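## Task

Put the cartridge into the sealant gun so its front end sits all the way forward in the cup of the front ring, with the nozzle sticking out through that ring. The plunger rod starts already pulled back. At the end the plunger's disc must touch the cartridge's back end. The trigger is functional. The loaded gun must rest on the table itself, not leaning on any other object. Then declare that you are done.

## Robot and tools

Robot: two arms, left_arm and right_arm, each ending in a two-finger parallel gripper. Calibrated bases in the scene frame: left_arm at (+0.023, +0.309, +0.010) m, right_arm at (+0.026, -0.258, +0.042) m, both nearly unrotated. Cameras: fixed cam_high and cam_low, plus cam_left_wrist and cam_right_wrist riding on the hands; every image is 672x504. Calibration lines (pinhole+radial, OpenCV style) come with the session and may be off by a few degrees or millimetres.

Frames. Scene frame: origin at table-top height halfway between the arms, +x out over the table, +y toward left_arm, +z up (arm names do not match image sides). Each arm reports end_effector_position (m) and end_effector_quat_wxyz in its own base frame. Fixed cameras and the table use the scene frame. Motion offsets are taken along the axes of that arm's current Hand target, i.e. the gripper's own frame: fingers point along +z, they open and close along y. The reported position is the point between the pads, about 1 cm behind the tips.

execute_actions(actions, cameras). actions is a list of actions; each action is a table of 1 to 15 rows, one row per 1/30 s step, and a short table keeps repeating its final row until step 15. Every row holds 14 numbers in [-1, 1]: left dx, dy, dz, rx, ry, rz, opening, then right dx, dy, dz, rx, ry, rz, opening. The six pose numbers are an offset, not a pose: measured from the Hand target as it stood when that action began, and every row of the action refers back to that same start. Sending the same offset in a new action moves the hand further. Scale: 1.0 equals 0.6 m of travel or 180 degrees; rx, ry, rz form one rotation vector. Opening is absolute: +1 fully open (0.094 m), -1 shut. Six zeros means no new pose for that arm, but its opening number is always obeyed, so repeat the current opening to leave fingers alone. Images are returned only for an empty actions list or when cameras names them (["all"] for every camera).

move(target, speed, blend, opening_speed, grip_force, blocking, cameras). target is one 14-number row laid out as above, or a list of up to 15 such rows; every row is an offset from the Hand targets at the move's start, never from the previous row. Grippers travel in straight lines and all paths finish together, within at most 10 s. speed: top path speed in m/s, 0.002 to 2.9, default 0.25 (turning up to twice that in rad/s), one value or one per target. blend: corner rounding in m for lists; 0 stops at each target. opening_speed: finger rate per second on the -1..1 scale, 0.2 or more. grip_force: newtons per pad, 10 to 50, one value or one per arm; it persists; low values close slowly. blocking=false returns after about 0.5 s while the move continues. The result adds a move: line reporting done, off_target, moving, held or fault, plus limits such as paced (pose clipped) or held (steps withheld). Paths do not avoid obstacles or the other arm; a path near an arm's own base can whip its elbow round, so route around it.

wait(seconds): 0 to 3600, lets time pass with no new commands; returns early if a running move ends. stop(): brakes a running move. zoom_image(camera, region): region [x0, y0, x1, y1] in pixels of that camera's newest image, at most 504 wide and 504 high. finished_scene(scene): ends the current scene, given by its number; irreversible.

Reading results. Hand target is the last commanded pose (after clipping) and is where the next offset starts. Grippers often sag short of it or tilt, especially far out; check position and orientation after moves and send the remaining difference. Orientation commands are clipped to within 40 degrees of the measured one each step. grip_measured uses the opening scale; it reads slightly wide when empty and somewhat narrower than a firmly squeezed hard part; the last Joint positions number is the opening in metres. grip_effort_nm is the gripper motor effort (negative closing), not pad force. Joint torques and velocities are noisy; velocities marked within noise mean the arm is still. Tool commands lists present gripper commands. MOTOR HOT appears at 75 °C; at 90 °C an OVER-TEMPERATURE FAULT folds that arm away for good; holding loads or stretching out heats motors.

Joint ranges (rad): waist -2.618 to 3.054, shoulder 0.000 to 3.142, elbow 0.000 to 3.142 (straight at 2.901), wrist pitch -1.571 to 1.571, wrist yaw -1.571 to 1.571, wrist roll -2.094 to 2.094.

Avoid: dropping or releasing moving parts, anything leaving the table, fast impacts, pressing far past contact, grippers or wrist cameras bumping each other, squeezing the other arm's fingers, strain on camera cables, and arm fault stops. An arm blocked by something keeps pushing until commanded back past its gripper. Loose objects may occasionally be nudged by outside disturbances.

Each tool is called after "Request:" as a command line: name --argument value for each argument, lists and objects as JSON in quotes; but a table of rows of numbers goes row by row, as --pt "numbers of a row", without its own name.

## Session

Request:
execute_actions --actions '[]'

Scene clock: 0.00 s.
left_arm: end_effector_position=(+0.4022, -0.0528, +0.0865) grip_measured=+1.000 grip_effort_nm=n/a end_effector_quat_wxyz=(+0.564, +0.105, +0.819, -0.019) | right_arm: end_effector_position=(+0.3868, -0.0107, +0.0859) grip_measured=+1.000 grip_effort_nm=n/a end_effector_quat_wxyz=(+0.577, +0.003, +0.817, -0.025)
Joint positions: left_arm=[-0.11 1.579 0.418 0.788 0.049 0.113 0.094] | right_arm=[-0.013 1.539 0.324 0.874 0.033 -0.029 0.094]
Joint velocities: within noise
Joint torques (N m): no reading
Heat: left arm: 35 °C; right arm: 33 °C.
Hand target: left_arm +0.4035, -0.0530, +0.0886; +0.566, +0.105, +0.818, -0.019 | right_arm +0.3913, -0.0108, +0.0968; +0.591, +0.003, +0.806, -0.026
Tool commands: left_gripper/opening=+1.0 right_gripper/opening=+1.0

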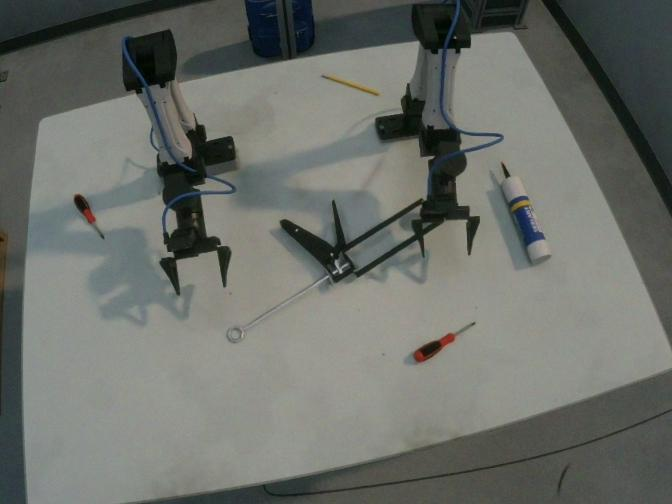

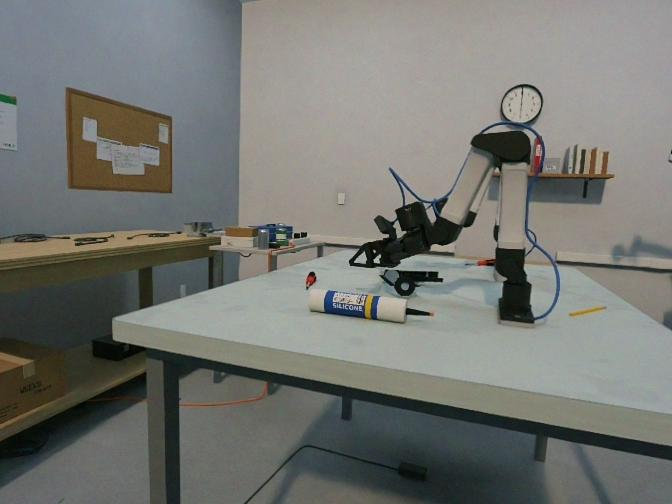

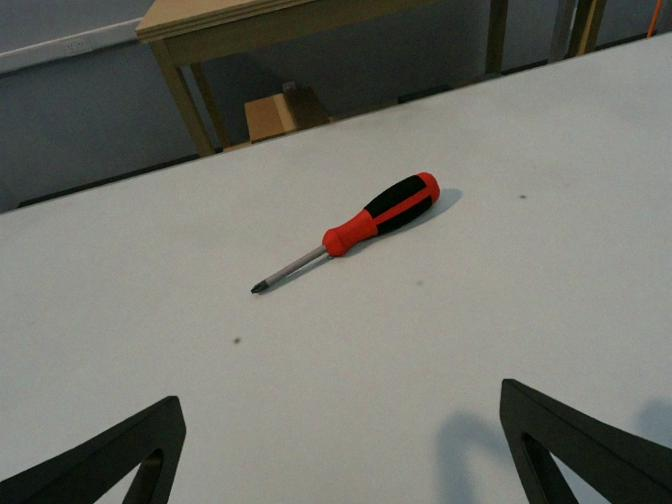

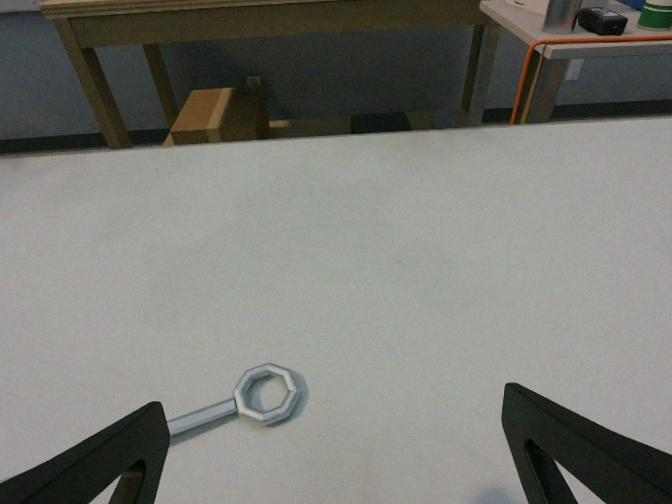

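Request:
zoom_image --camera "cam_high" --region '[200, 150, 480, 360]'

Request:
zoom_image --camera "cam_high" --region '[440, 140, 600, 280]'

Request:
zoom_image --camera "cam_low" --region '[280, 200, 480, 350]'

Scaled by 1.800.

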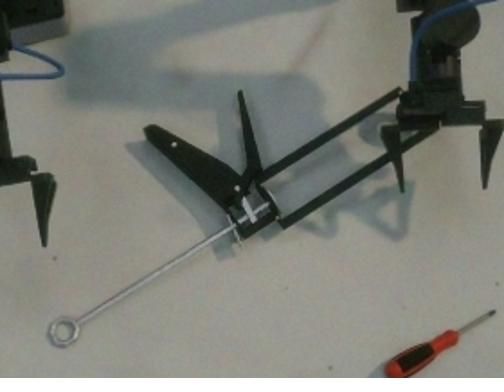

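Scaled by 3.150.

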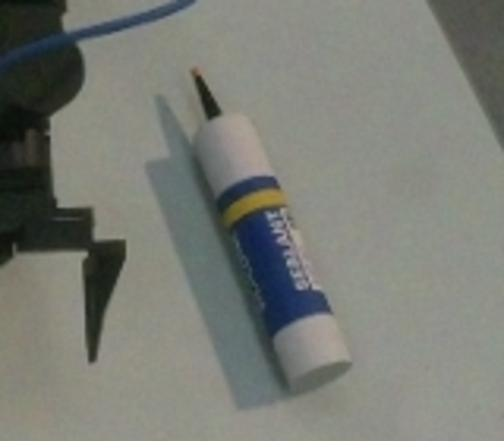

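Scaled by 2.520.

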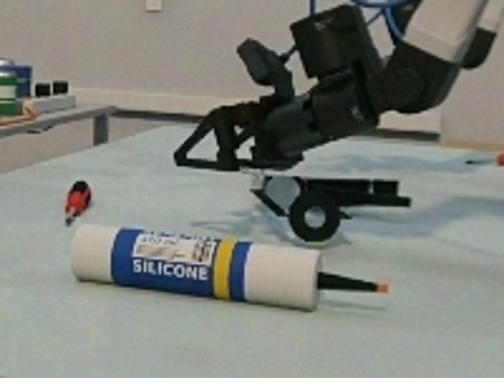

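Request:
move --target '[-0.253,-0.002,-0.273,0,0.167,0,1,-0.253,0,-0.273,0,0.167,0,1]' --cameras '["all"]'

Scene clock: 57.20 s.
left_arm: end_effector_position=(+0.3025, -0.0516, +0.2820) grip_measured=+1.000 grip_effort_nm=-0.02 end_effector_quat_wxyz=(+0.331, +0.111, +0.937, +0.008) | right_arm: end_effector_position=(+0.2771, +0.0004, +0.2800) grip_measured=+1.000 grip_effort_nm=0.00 end_effector_quat_wxyz=(+0.349, +0.007, +0.937, -0.021)
Joint positions: left_arm=[-0.21 1.214 1.447 -1.131 -0.072 0.051 0.094] | right_arm=[0.049 1.075 1.339 -1.123 0.076 0.037 0.094]
Joint torques (N m): left_arm=[-0.88 -3.66 9.29 1.49 -0.1 -0.14] | right_arm=[0.28 -1.54 8.75 1.57 0.14 0.01]
Heat: left arm: 38 °C; right arm: 39 °C.
Hand target: left_arm +0.3037, -0.0523, +0.2884; +0.334, +0.107, +0.936, +0.009 | right_arm +0.2811, +0.0005, +0.2907; +0.362, +0.010, +0.932, -0.024
Off the commanded pose: left_arm 0.007 m, 1 deg | right_arm 0.011 m, 2 deg.
move: off_target (right_arm)
cam_left_wrist: T_world_to_cam=[[-0.24233, -0.96111, -0.13243, 0.0592], [-0.90968, 0.27254, -0.31338, 0.42401], [0.33728, 0.04453, -0.94035, 0.27321]] pos_world=[0.30791, -0.07083, 0.39762]
cam_right_wrist: T_world_to_cam=[[-0.06735, -0.99769, 0.00874, 0.01354], [-0.93508, 0.06006, -0.34932, 0.40489], [0.34799, -0.0317, -0.93696, 0.27249]] pos_world=[0.28469, -0.00217, 0.39664]

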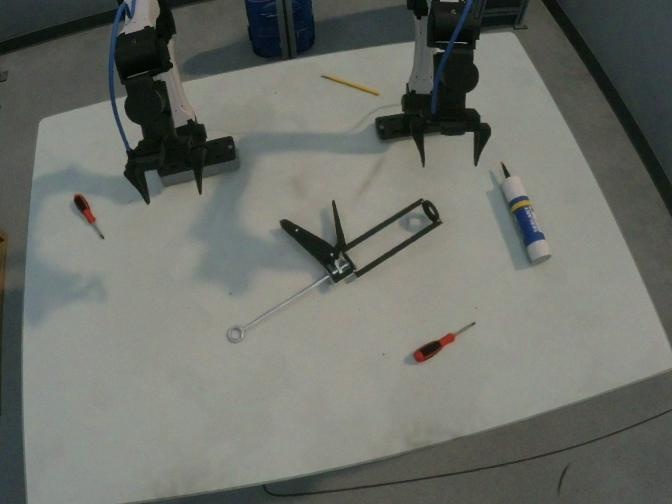

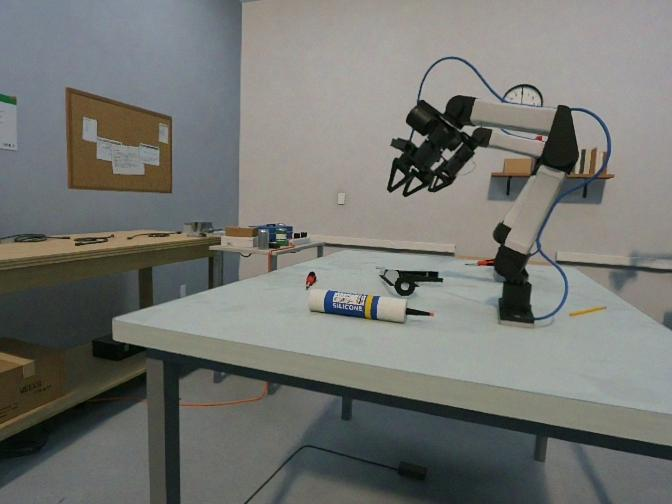

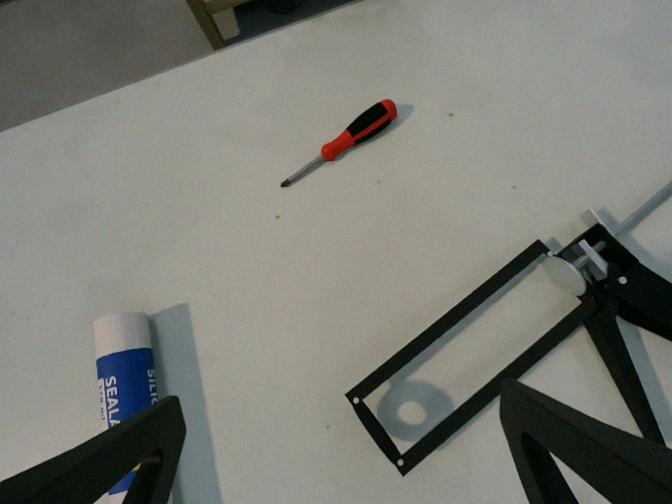

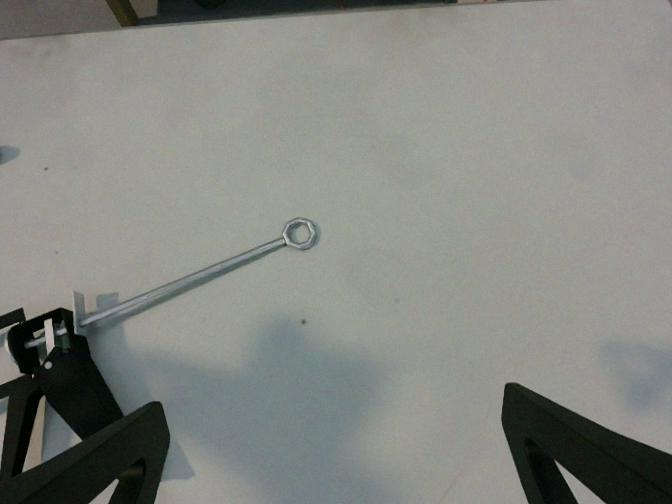

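Request:
zoom_image --camera "cam_left_wrist" --region '[330, 170, 672, 480]'

Request:
zoom_image --camera "cam_high" --region '[300, 180, 460, 300]'

Request:
zoom_image --camera "cam_low" --region '[350, 240, 470, 330]'

Scaled by 1.474.

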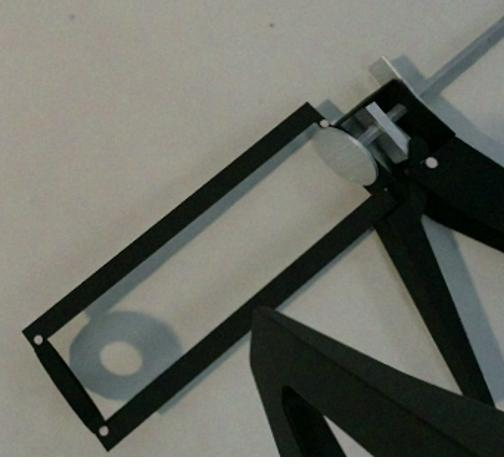

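Scaled by 3.150.

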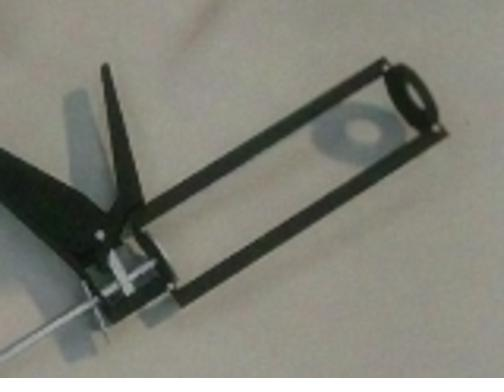

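Scaled by 4.200.

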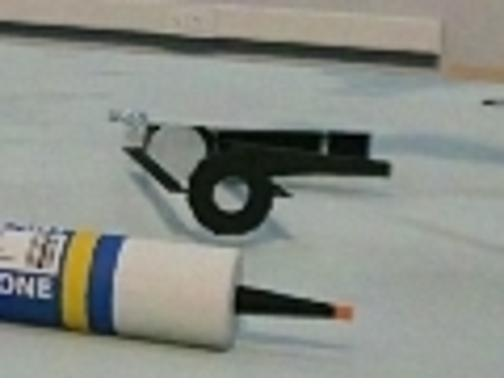

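Request:
move --target '[0.218,-0.04,0.142,0,0,0,1,0,0,0,0,0,0,1]' --cameras '["cam_left_wrist"]'

Scene clock: 109.00 s.
left_arm: end_effector_position=(+0.2539, -0.0534, +0.1418) grip_measured=+1.000 grip_effort_nm=-0.02 end_effector_quat_wxyz=(+0.330, +0.111, +0.937, +0.008) | right_arm: end_effector_position=(+0.2770, +0.0004, +0.2798) grip_measured=+1.000 grip_effort_nm=0.00 end_effector_quat_wxyz=(+0.349, +0.008, +0.937, -0.021)
Joint positions: left_arm=[-0.288 0.894 0.72 -0.732 -0.12 -0.01 0.094] | right_arm=[0.049 1.075 1.339 -1.124 0.076 0.037 0.094]
Joint torques (N m): left_arm=[-1.02 -2.92 5.57 1.86 -0.17 -0.19] | right_arm=[0.29 -1.51 8.76 1.57 0.12 0.01]
Heat: left arm: 45 °C; right arm: 39 °C.
Hand target: left_arm +0.2540, -0.0536, +0.1387; +0.334, +0.106, +0.936, +0.008 | right_arm +0.2811, +0.0005, +0.2907; +0.362, +0.010, +0.932, -0.024
Off the commanded pose: left_arm 0.003 m, 1 deg | right_arm 0.012 m, 2 deg.
move: done
cam_left_wrist: T_world_to_cam=[[-0.24288, -0.96091, -0.13288, 0.02723], [-0.91009, 0.27314, -0.31167, 0.33621], [0.33578, 0.04523, -0.94085, 0.15839]] pos_world=[0.25941, -0.07283, 0.25743]

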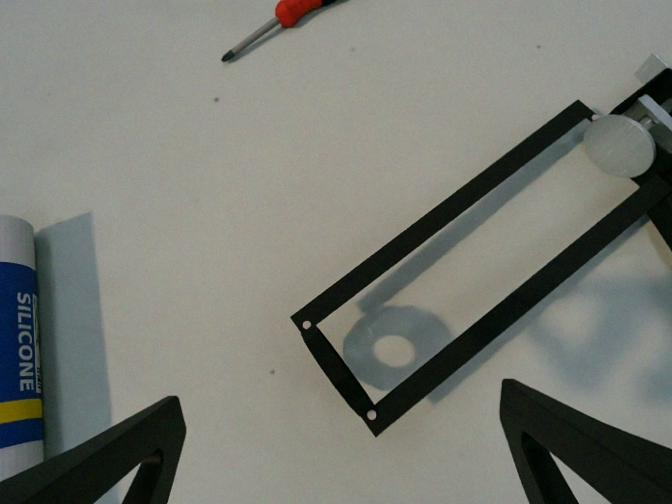

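Request:
zoom_image --camera "cam_left_wrist" --region '[270, 260, 470, 450]'

Request:
zoom_image --camera "cam_left_wrist" --region '[530, 50, 672, 230]'

Scaled by 2.520.

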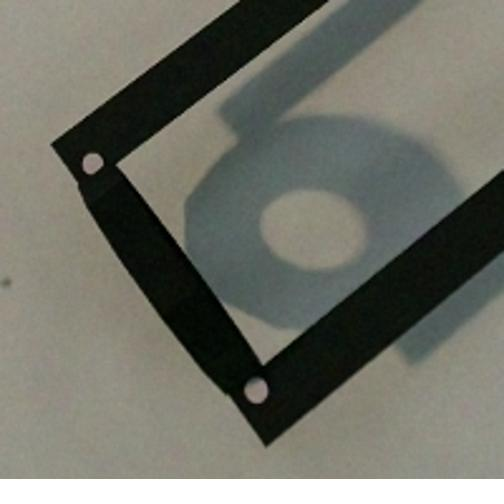

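Scaled by 2.800.

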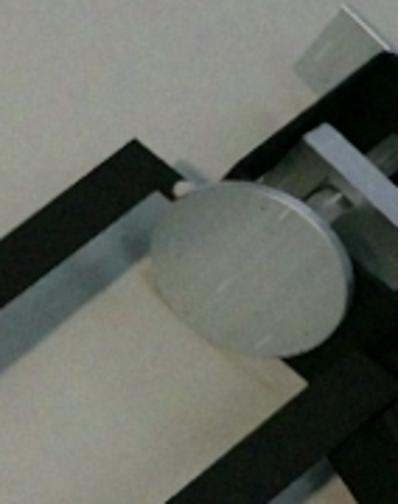

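Request:
move --target '[-0.177,-0.18,0.057,0,0,0,1,0,0,0,0,0,0,1]' --cameras '["cam_left_wrist","cam_low"]'

Request:
zoom_image --camera "cam_low" --region '[350, 240, 470, 330]'

Scene clock: 174.70 s.
left_arm: end_effector_position=(+0.3300, -0.1796, +0.1623) grip_measured=+1.000 grip_effort_nm=-0.02 end_effector_quat_wxyz=(+0.329, +0.114, +0.937, +0.009) | right_arm: end_effector_position=(+0.2769, +0.0004, +0.2798) grip_measured=+1.000 grip_effort_nm=0.00 end_effector_quat_wxyz=(+0.348, +0.008, +0.937, -0.021)
Joint positions: left_arm=[-0.651 1.443 1.142 -0.678 -0.334 -0.306 0.094] | right_arm=[0.049 1.075 1.339 -1.125 0.076 0.037 0.094]
Joint torques (N m): left_arm=[-0.54 -6.54 9.94 1.43 -0.28 -0.2] | right_arm=[0.29 -1.51 8.73 1.57 0.13 0.01]
Heat: left arm: 42 °C; right arm: 41 °C.
Hand target: left_arm +0.3345, -0.1828, +0.1689; +0.334, +0.107, +0.936, +0.009 | right_arm +0.2810, +0.0005, +0.2907; +0.362, +0.010, +0.932, -0.024
Off the commanded pose: left_arm 0.009 m, 1 deg | right_arm 0.012 m, 2 deg.
move: done
cam_left_wrist: T_world_to_cam=[[-0.24793, -0.95916, -0.13615, -0.07017], [-0.90969, 0.27883, -0.30777, 0.44661], [0.33316, 0.04755, -0.94167, 0.15932]] pos_world=[0.3358, -0.19942, 0.27793]
Images, in order (width x height): cam_low 672x504, cam_left_wrist 672x504.

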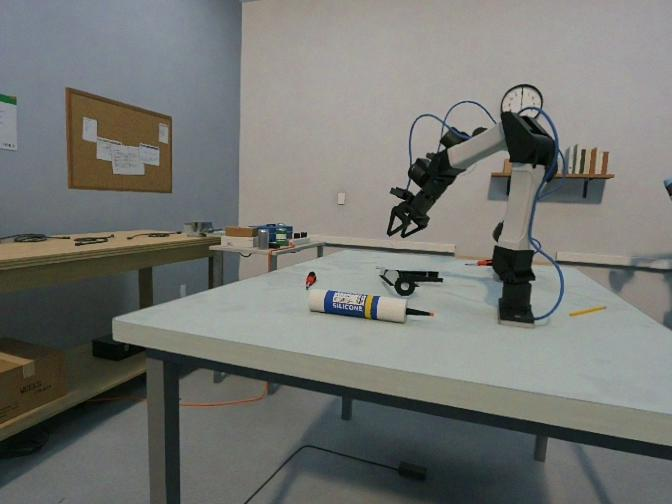

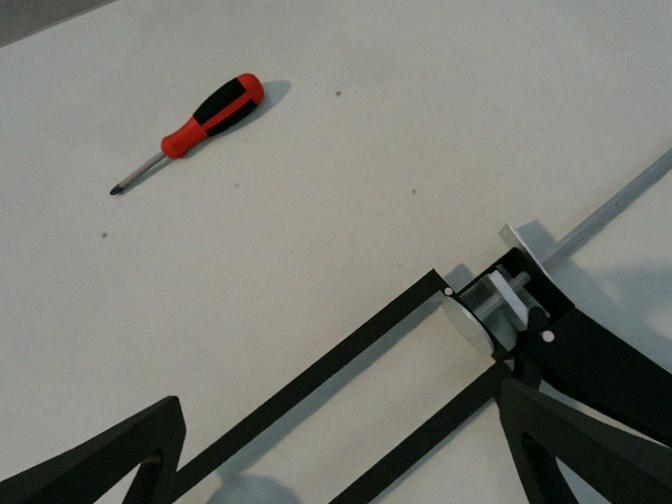

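Scaled by 4.200.

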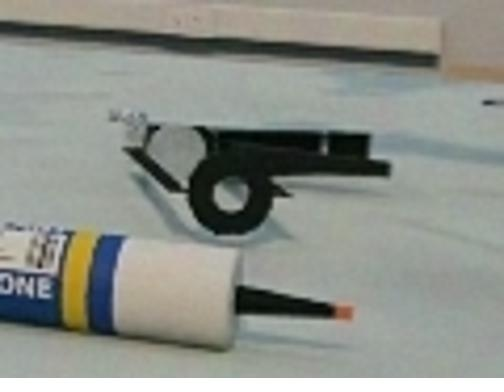

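Request:
zoom_image --camera "cam_left_wrist" --region '[420, 200, 672, 389]'

Scaled by 2.000.

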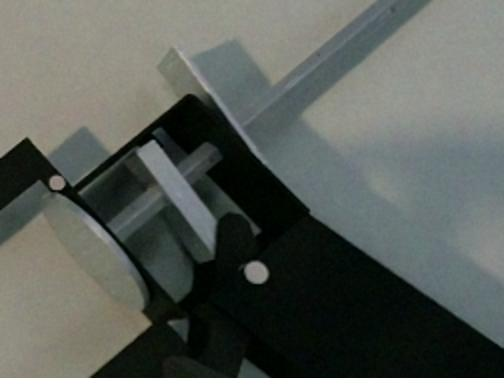

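Request:
zoom_image --camera "cam_low" --region '[370, 255, 450, 315]'

Scaled by 6.300.

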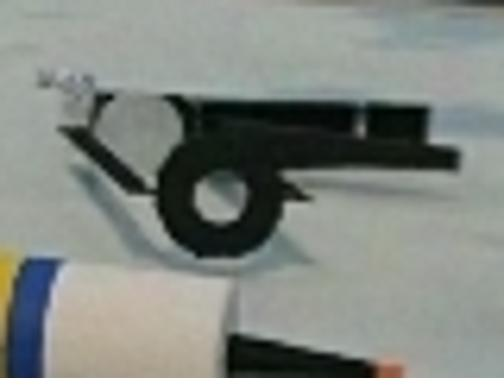

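Request:
move --target '[0.149,0.585,0.009,0.006,0.218,-0.070,1,0.081,0.3755,0.112,-0.091,0.223,-0.202,1]' --cameras '["all"]'

Scene clock: 296.50 s.
left_arm: end_effector_position=(+0.3361, +0.1759, +0.1405) grip_measured=+1.000 grip_effort_nm=-0.02 end_effector_quat_wxyz=(+0.005, -0.010, +1.000, -0.002) | right_arm: end_effector_position=(+0.2970, +0.2165, +0.1959) grip_measured=+1.000 grip_effort_nm=0.00 end_effector_quat_wxyz=(+0.039, -0.311, +0.949, +0.007)
Joint positions: left_arm=[0.486 1.991 1.886 -1.459 0.009 0.467 0.094] | right_arm=[0.636 1.917 2.005 -1.582 0.012 0.001 0.094]
Joint torques (N m): left_arm=[-0.53 -10.26 8.65 0.21 -0.08 0.18] | right_arm=[-0.08 -6.93 7.99 0.39 -0.14 -0.12]
Heat: left arm: 50 °C; right arm: 43 °C.
Hand target: left_arm +0.3386, +0.1781, +0.1395; -0.001, -0.001, +1.000, -0.001 | right_arm +0.2984, +0.2221, +0.1999; -0.001, -0.317, +0.948, +0.000
Off the commanded pose: left_arm 0.003 m, 1 deg | right_arm 0.007 m, 5 deg.
joint sent to its limit (right arm) — joint 4 (wrist pitch), lower limit. The joint targets are off in orientation, not in position.
move: off_target (right_arm)
cam_left_wrist: T_world_to_cam=[[-0.04127, -0.99913, -0.00511, 0.18844], [-0.94382, 0.0373, 0.32834, 0.31099], [-0.32786, 0.01837, -0.94455, 0.34746]] pos_world=[0.41522, 0.1703, 0.22705]
cam_right_wrist: T_world_to_cam=[[0.55401, -0.83238, 0.01471, 0.00975], [-0.80238, -0.52916, 0.27602, 0.34671], [-0.22197, -0.16472, -0.96104, 0.39643]] pos_world=[0.36079, 0.25688, 0.28515]

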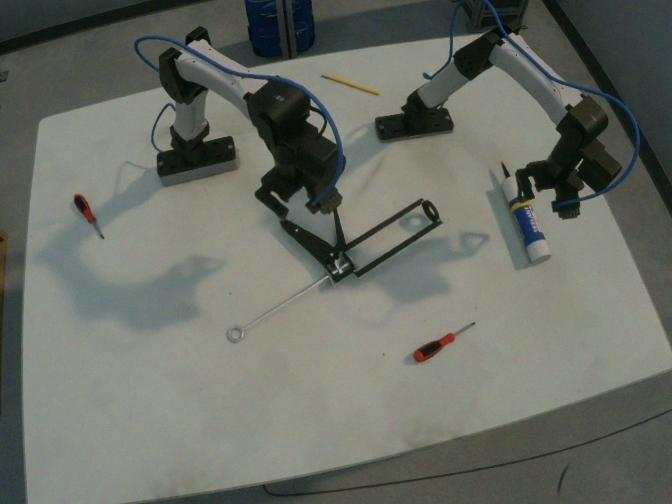

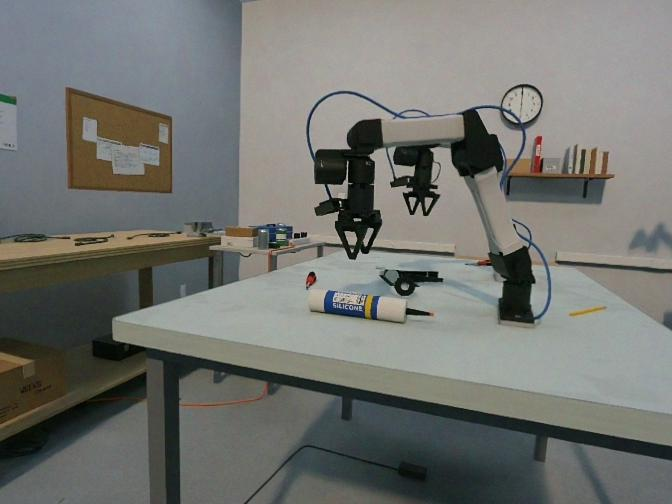

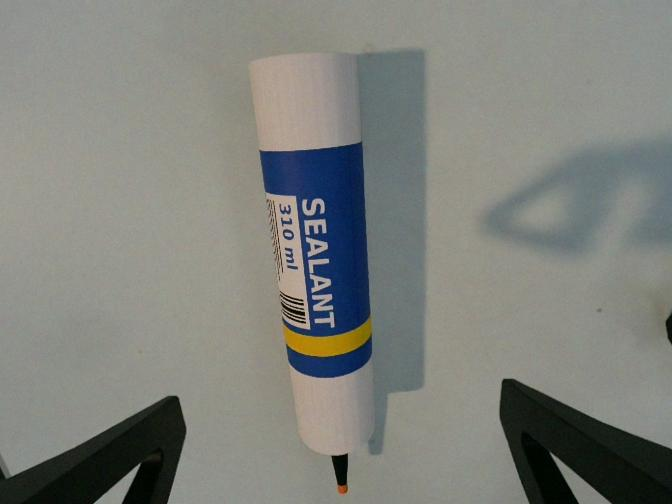

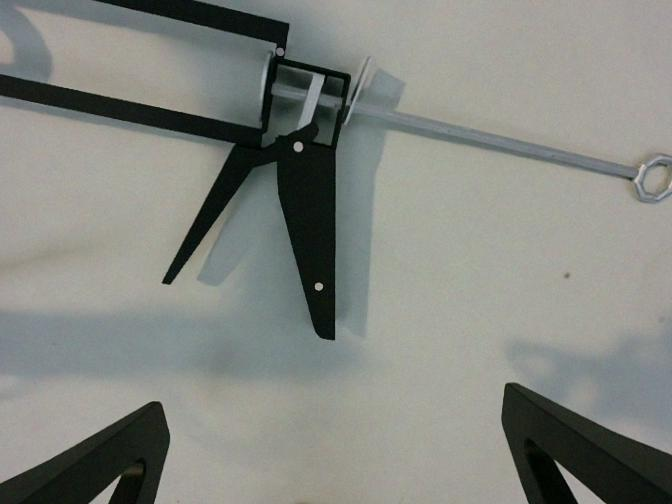

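Request:
move --target '[0.0133,0.006,0.14,0,0,-0.007,1,0,0,0,0,0,0,1]' --cameras '["cam_low","cam_left_wrist"]' --speed 0.15

Request:
zoom_image --camera "cam_low" --region '[290, 230, 450, 350]'

Scene clock: 319.90 s.
left_arm: end_effector_position=(+0.3334, +0.1794, +0.0640) grip_measured=+1.000 grip_effort_nm=-0.02 end_effector_quat_wxyz=(+0.005, -0.015, +1.000, -0.001) | right_arm: end_effector_position=(+0.2970, +0.2165, +0.1959) grip_measured=+1.000 grip_effort_nm=0.00 end_effector_quat_wxyz=(+0.039, -0.311, +0.949, +0.007)
Joint positions: left_arm=[0.497 1.991 1.582 -1.153 0.007 0.467 0.094] | right_arm=[0.636 1.917 2.005 -1.582 0.012 0.001 0.094]
Joint torques (N m): left_arm=[0.12 -11.49 4.27 0.56 -0.01 0.13] | right_arm=[-0.06 -6.93 8.01 0.39 -0.15 -0.12]
Heat: left arm: 49 °C; right arm: 42 °C.
Hand target: left_arm +0.3304, +0.1817, +0.0556; -0.001, -0.012, +1.000, -0.001 | right_arm +0.2984, +0.2221, +0.1999; -0.001, -0.317, +0.948, +0.000
Off the commanded pose: left_arm 0.009 m, 1 deg | right_arm 0.007 m, 5 deg.
joint sent to its limit (right arm) — joint 4 (wrist pitch), lower limit. The joint targets are off in orientation, not in position.
move: done
cam_left_wrist: T_world_to_cam=[[-0.03056, -0.9995, -0.00788, 0.18818], [-0.94452, 0.0263, 0.32739, 0.33565], [-0.32702, 0.01745, -0.94486, 0.27416]] pos_world=[0.41243, 0.17448, 0.15064]

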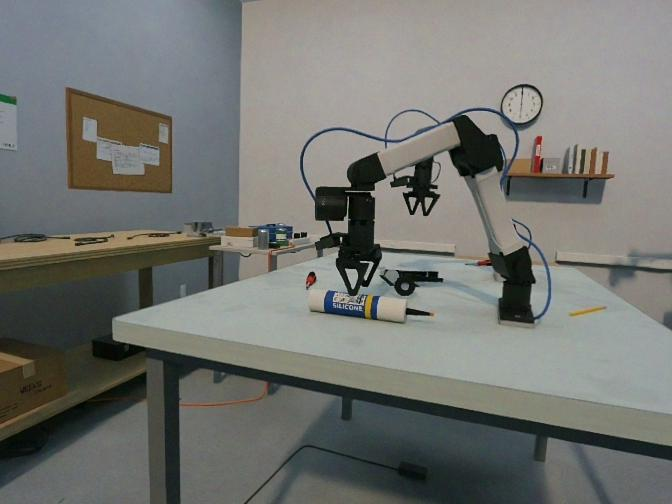

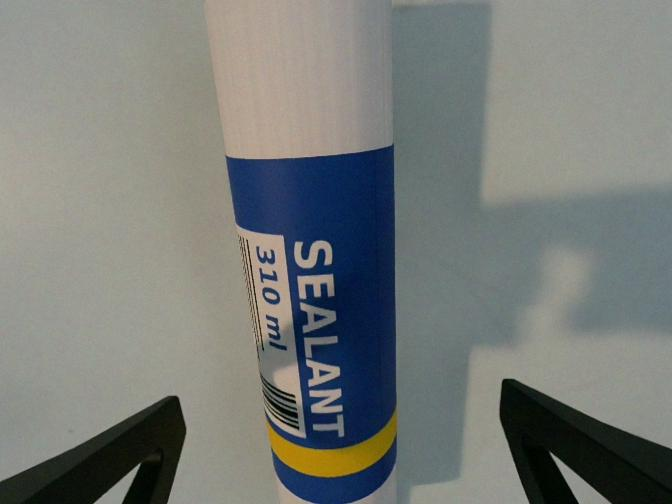

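Scaled by 3.150.

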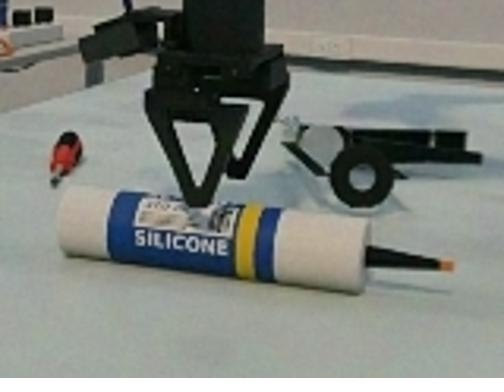

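Request:
move --target '[0,0,0.066,0,0,0,1,0,0,0,0,0,0,1]' --cameras '["cam_low","cam_left_wrist"]' --speed 0.1

Request:
zoom_image --camera "cam_low" --region '[290, 230, 450, 350]'

Scene clock: 334.57 s.
left_arm: end_effector_position=(+0.3333, +0.1794, +0.0256) grip_measured=+1.000 grip_effort_nm=-0.02 end_effector_quat_wxyz=(+0.006, -0.015, +1.000, -0.001) | right_arm: end_effector_position=(+0.2970, +0.2165, +0.1959) grip_measured=+1.000 grip_effort_nm=0.00 end_effector_quat_wxyz=(+0.039, -0.311, +0.949, +0.007)
Joint positions: left_arm=[0.497 2.025 1.474 -1.009 0.007 0.467 0.094] | right_arm=[0.636 1.917 2.005 -1.582 0.012 0.001 0.094]
Joint torques (N m): left_arm=[0.29 -11.12 4.72 0.56 0.02 0.08] | right_arm=[-0.06 -6.91 7.99 0.39 -0.14 -0.12]
Heat: left arm: 47 °C; right arm: 42 °C.
Hand target: left_arm +0.3304, +0.1816, +0.0160; -0.001, -0.012, +1.000, -0.001 | right_arm +0.2984, +0.2221, +0.1999; -0.001, -0.317, +0.948, +0.000
Off the commanded pose: left_arm 0.010 m, 1 deg | right_arm 0.007 m, 5 deg.
joint sent to its limit (right arm) — joint 4 (wrist pitch), lower limit. The joint targets are off in orientation, not in position.
move: done
cam_left_wrist: T_world_to_cam=[[-0.0305, -0.9995, -0.00868, 0.18784], [-0.94497, 0.026, 0.32612, 0.34838], [-0.32573, 0.01815, -0.94529, 0.2373]] pos_world=[0.41223, 0.17438, 0.11234]

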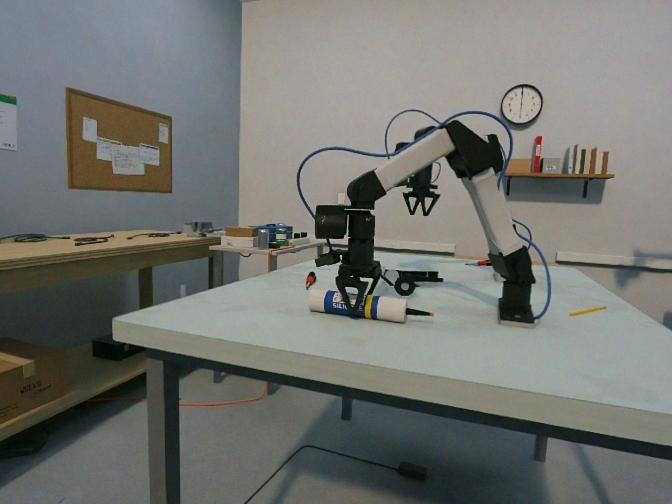

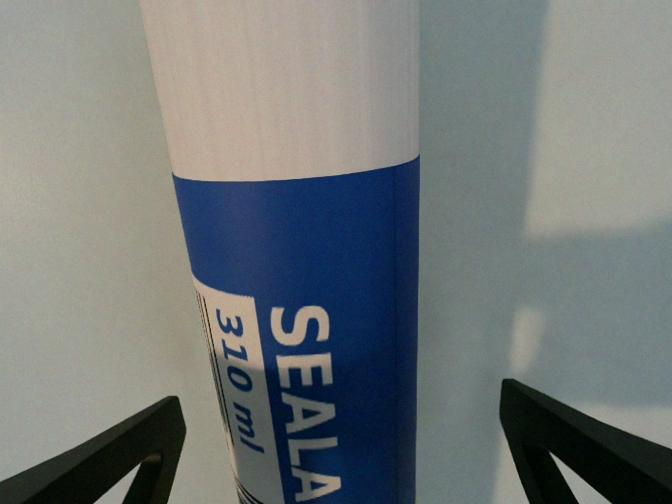

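Scaled by 3.150.

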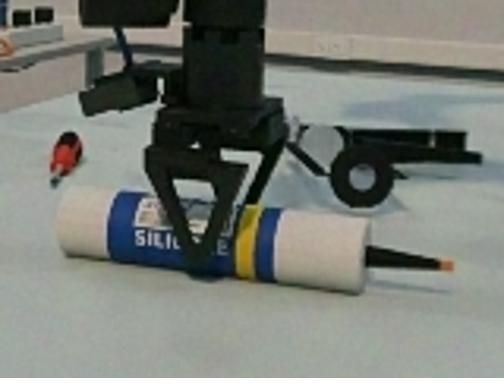

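Request:
move --target '[0,0,0,0,0,0,0.25,0,0,0,0,0,0,1]' --cameras '["cam_left_wrist"]' --opening_speed 0.7

Request:
move --target '[0,0,0,0,0,0,0.0,0,0,0,0,0,0,1]' --cameras '["cam_left_wrist"]' --opening_speed 0.3

Scene clock: 345.40 s.
left_arm: end_effector_position=(+0.3335, +0.1795, +0.0256) grip_measured=+0.252 grip_effort_nm=-0.11 end_effector_quat_wxyz=(+0.007, -0.015, +1.000, -0.001) | right_arm: end_effector_position=(+0.2970, +0.2165, +0.1959) grip_measured=+1.000 grip_effort_nm=0.00 end_effector_quat_wxyz=(+0.039, -0.311, +0.949, +0.007)
Joint positions: left_arm=[0.497 2.025 1.474 -1.009 0.007 0.467 0.059] | right_arm=[0.636 1.917 2.005 -1.582 0.012 0.001 0.094]
Joint torques (N m): left_arm=[0.24 -10.76 4.62 0.63 -0.07 0.16] | right_arm=[-0.05 -6.91 8.02 0.4 -0.15 -0.11]
Heat: left arm: 46 °C; right arm: 42 °C.
Hand target: left_arm +0.3304, +0.1816, +0.0160; -0.001, -0.012, +1.000, -0.001 | right_arm +0.2984, +0.2221, +0.1999; -0.001, -0.317, +0.948, +0.000
Off the commanded pose: left_arm 0.010 m, 1 deg | right_arm 0.007 m, 5 deg.
joint sent to its limit (right arm) — joint 4 (wrist pitch), lower limit. The joint targets are off in orientation, not in position.
move: done
cam_left_wrist: T_world_to_cam=[[-0.03049, -0.99949, -0.00902, 0.18788], [-0.94518, 0.0259, 0.32553, 0.34861], [-0.32513, 0.01845, -0.94549, 0.23715]] pos_world=[0.41233, 0.17438, 0.11243]

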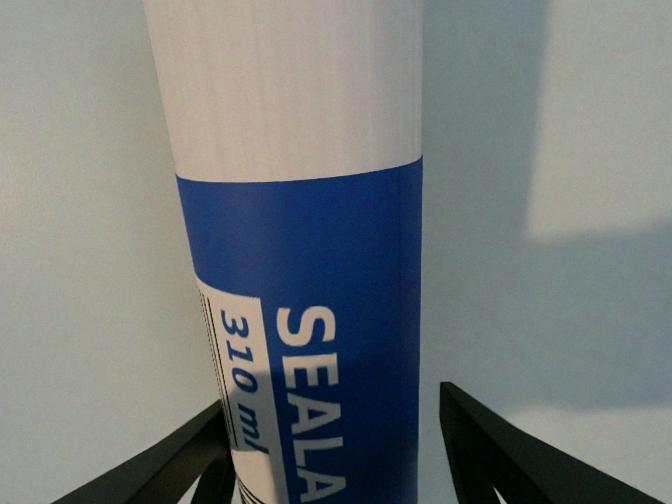

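Scene clock: 346.53 s.
left_arm: end_effector_position=(+0.3335, +0.1796, +0.0256) grip_measured=+0.019 grip_effort_nm=-0.99 end_effector_quat_wxyz=(+0.007, -0.015, +1.000, +0.000) | right_arm: end_effector_position=(+0.2970, +0.2165, +0.1959) grip_measured=+1.000 grip_effort_nm=0.00 end_effector_quat_wxyz=(+0.039, -0.311, +0.949, +0.007)
Joint positions: left_arm=[0.497 2.025 1.474 -1.008 0.006 0.467 0.048] | right_arm=[0.636 1.917 2.005 -1.582 0.012 0.001 0.094]
Joint torques (N m): left_arm=[0.12 -11.04 4.62 0.55 -0.01 0.11] | right_arm=[-0.05 -6.9 8.03 0.39 -0.14 -0.12]
Heat: left arm: 46 °C; right arm: 42 °C.
Hand target: left_arm +0.3304, +0.1816, +0.0160; -0.001, -0.012, +1.000, -0.001 | right_arm +0.2984, +0.2221, +0.1999; -0.001, -0.317, +0.948, +0.000
Off the commanded pose: left_arm 0.010 m, 1 deg | right_arm 0.007 m, 5 deg.
joint sent to its limit (right arm) — joint 4 (wrist pitch), lower limit. The joint targets are off in orientation, not in position.
move: done
cam_left_wrist: T_world_to_cam=[[-0.03047, -0.99949, -0.00987, 0.18806], [-0.94518, 0.0256, 0.32554, 0.34876], [-0.32512, 0.01925, -0.94548, 0.23703]] pos_world=[0.41243, 0.17448, 0.11243]

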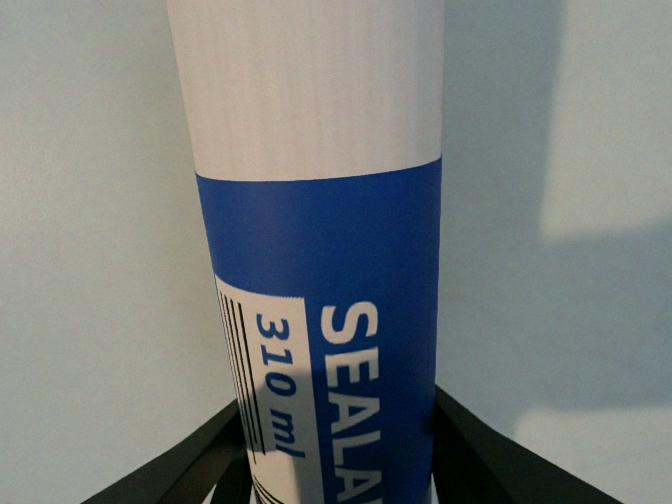

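Request:
move --target '[0,0,-0.2,0,0,0,0.0,0.0965,0.0057,0.1665,-0.008,-0.222,-0.021,1]' --cameras '["all"]' --speed 0.15

Scene clock: 428.67 s.
left_arm: end_effector_position=(+0.3274, +0.1766, +0.1113) grip_measured=+0.016 grip_effort_nm=-1.05 end_effector_quat_wxyz=(-0.027, -0.015, +0.999, -0.017) | right_arm: end_effector_position=(+0.2452, +0.1870, +0.0924) grip_measured=+1.000 grip_effort_nm=0.00 end_effector_quat_wxyz=(+0.300, -0.329, +0.888, +0.111)
Joint positions: left_arm=[0.497 2.025 1.817 -1.427 0.005 0.467 0.048] | right_arm=[0.622 1.161 0.656 -0.415 -0.053 -0.069 0.094]
Joint torques (N m): left_arm=[-0.01 -16.83 9.84 0.06 -0.01 0.18] | right_arm=[-1.14 -4.21 6.12 1.73 -0.18 -0.13]
Heat: left arm: 51 °C; right arm: 43 °C.
Hand target: left_arm +0.3306, +0.1818, +0.1360; -0.001, -0.012, +1.000, -0.001 | right_arm +0.2500, +0.1899, +0.1001; +0.319, -0.328, +0.881, +0.120
Off the commanded pose: left_arm 0.025 m, 4 deg | right_arm 0.009 m, 3 deg.
move: off_target (left_arm, right_arm)
cam_left_wrist: T_world_to_cam=[[-0.02996, -0.99919, 0.02695, 0.18141], [-0.92114, 0.03807, 0.38737, 0.2981], [-0.38809, -0.01322, -0.92153, 0.33981]] pos_world=[0.4119, 0.17441, 0.19278]
cam_right_wrist: T_world_to_cam=[[0.61936, -0.78478, -0.02252, -0.0061], [-0.75533, -0.58781, -0.28976, 0.36988], [0.21417, 0.19648, -0.95683, 0.10581]] pos_world=[0.2605, 0.19184, 0.20828]

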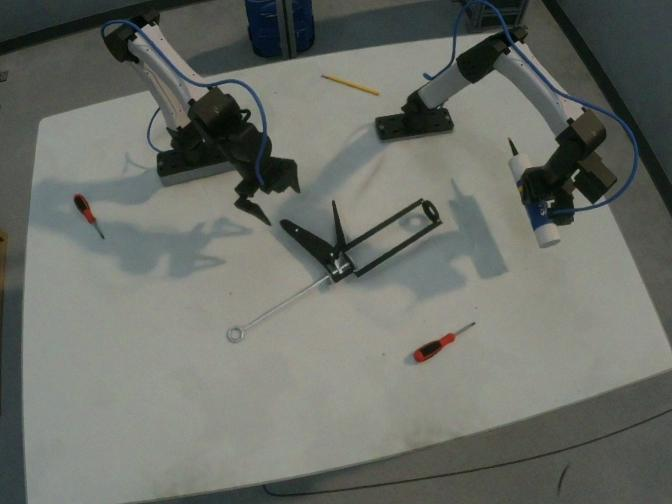

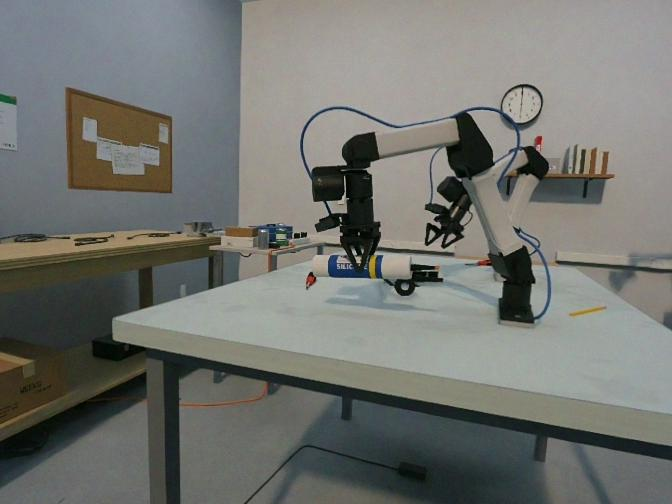

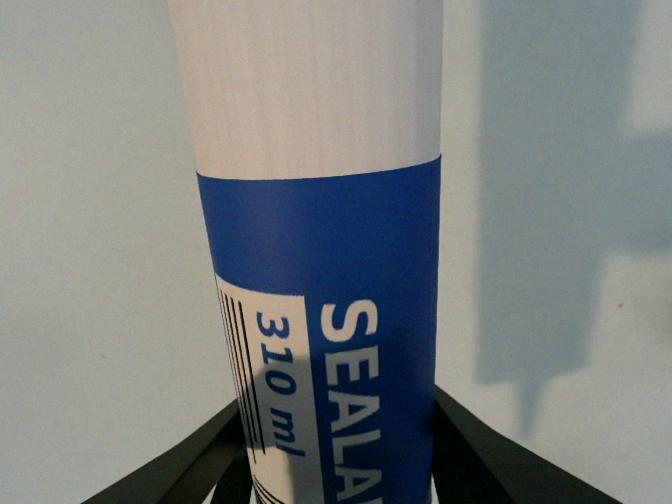

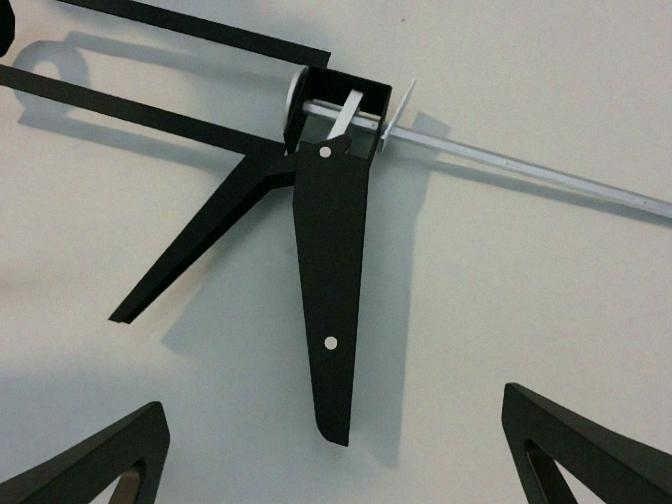

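Request:
zoom_image --camera "cam_right_wrist" --region '[230, 40, 480, 200]'

Request:
zoom_image --camera "cam_right_wrist" --region '[250, 250, 450, 470]'

Scaled by 2.016.

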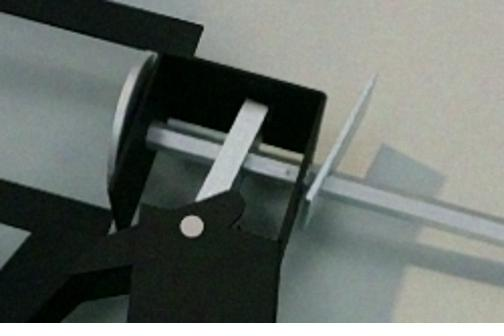

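Scaled by 2.291.

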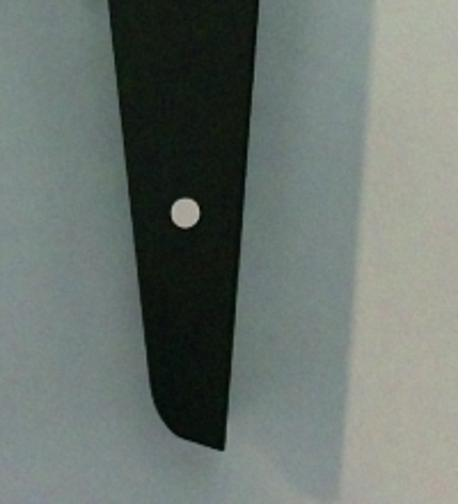

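Request:
move --target '[0,0,0,0,0,0,0.0,0.0793,-0.0004,0.1465,0,0,0,1]' --cameras '["cam_high","cam_low","cam_right_wrist"]' --speed 0.12

Scene clock: 453.10 s.
left_arm: end_effector_position=(+0.3273, +0.1765, +0.1113) grip_measured=+0.016 grip_effort_nm=-1.05 end_effector_quat_wxyz=(-0.028, -0.015, +0.999, -0.017) | right_arm: end_effector_position=(+0.2628, +0.1996, +0.0016) grip_measured=+1.000 grip_effort_nm=0.00 end_effector_quat_wxyz=(+0.312, -0.328, +0.885, +0.114)
Joint positions: left_arm=[0.497 2.025 1.817 -1.428 0.005 0.467 0.048] | right_arm=[0.622 1.495 0.451 0.149 -0.053 -0.069 0.094]
Joint torques (N m): left_arm=[0.08 -16.79 9.72 0.09 -0.01 0.15] | right_arm=[-0.43 -3.41 4.66 1.78 -0.13 -0.07]
Heat: left arm: 62 °C; right arm: 43 °C.
Hand target: left_arm +0.3306, +0.1818, +0.1360; -0.001, -0.012, +1.000, -0.001 | right_arm +0.2650, +0.2027, +0.0021; +0.319, -0.328, +0.881, +0.120
Off the commanded pose: left_arm 0.025 m, 4 deg | right_arm 0.004 m, 1 deg.
move: done
cam_right_wrist: T_world_to_cam=[[0.61981, -0.78446, -0.0214, -0.0093], [-0.74925, -0.58345, -0.31339, 0.36188], [0.23336, 0.21027, -0.94938, 0.00482]] pos_world=[0.27578, 0.20283, 0.11778]

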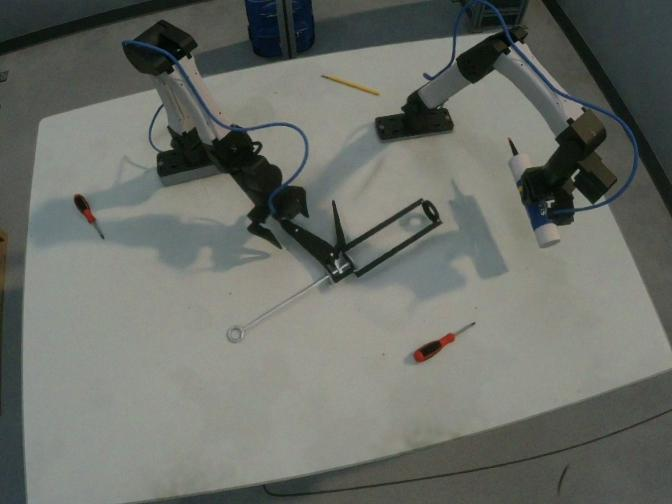

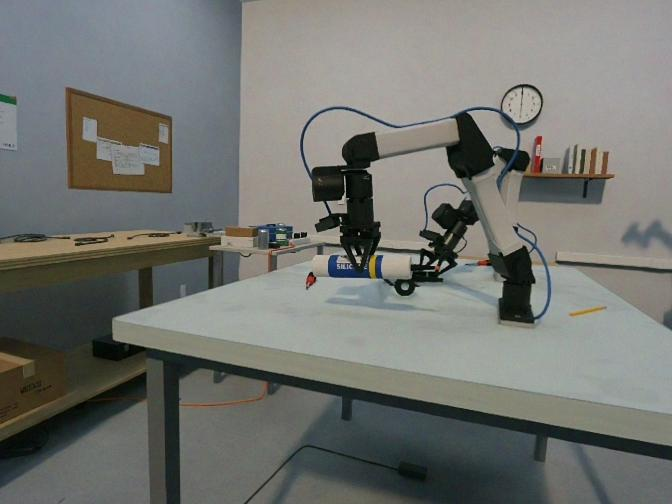

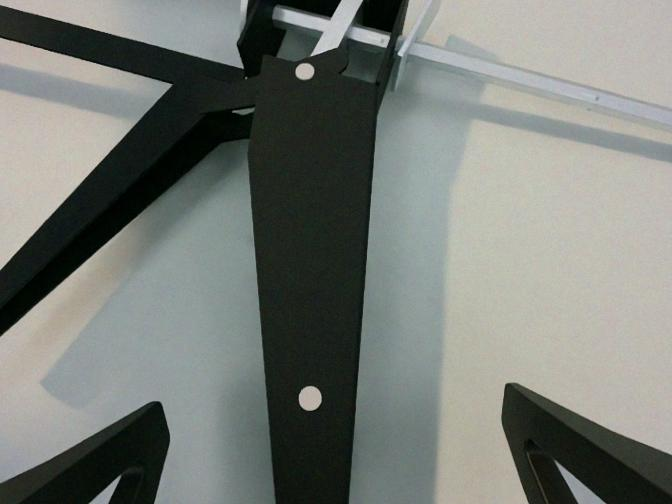

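Request:
move --target '[0,0,0,0,0,0,0.0,0,0.01,0,0,0,0,-0.3]' --cameras '["cam_right_wrist"]' --opening_speed 0.8

Scene clock: 459.07 s.
left_arm: end_effector_position=(+0.3273, +0.1765, +0.1113) grip_measured=+0.016 grip_effort_nm=-1.05 end_effector_quat_wxyz=(-0.028, -0.015, +0.999, -0.017) | right_arm: end_effector_position=(+0.2592, +0.2049, +0.0019) grip_measured=-0.298 grip_effort_nm=-0.11 end_effector_quat_wxyz=(+0.311, -0.330, +0.883, +0.120)
Joint positions: left_arm=[0.497 2.025 1.817 -1.428 0.005 0.467 0.048] | right_arm=[0.641 1.495 0.451 0.151 -0.052 -0.055 0.033]
Joint torques (N m): left_arm=[0.23 -16.94 9.62 0.06 0.01 0.15] | right_arm=[0.2 -3.55 4.48 1.79 0.03 -0.01]
Heat: left arm: 64 °C; right arm: 42 °C.
Hand target: left_arm +0.3306, +0.1818, +0.1360; -0.001, -0.012, +1.000, -0.001 | right_arm +0.2610, +0.2073, +0.0021; +0.319, -0.328, +0.881, +0.120
Off the commanded pose: left_arm 0.025 m, 4 deg | right_arm 0.003 m, 1 deg.
move: done
cam_right_wrist: T_world_to_cam=[[0.62595, -0.77928, -0.03016, -0.00564], [-0.74593, -0.58697, -0.31473, 0.36221], [0.22756, 0.2195, -0.9487, 0.00447]] pos_world=[0.2727, 0.20723, 0.11807]

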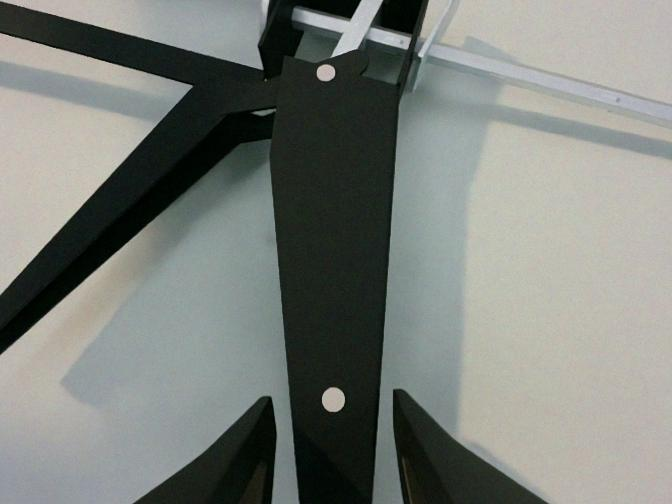

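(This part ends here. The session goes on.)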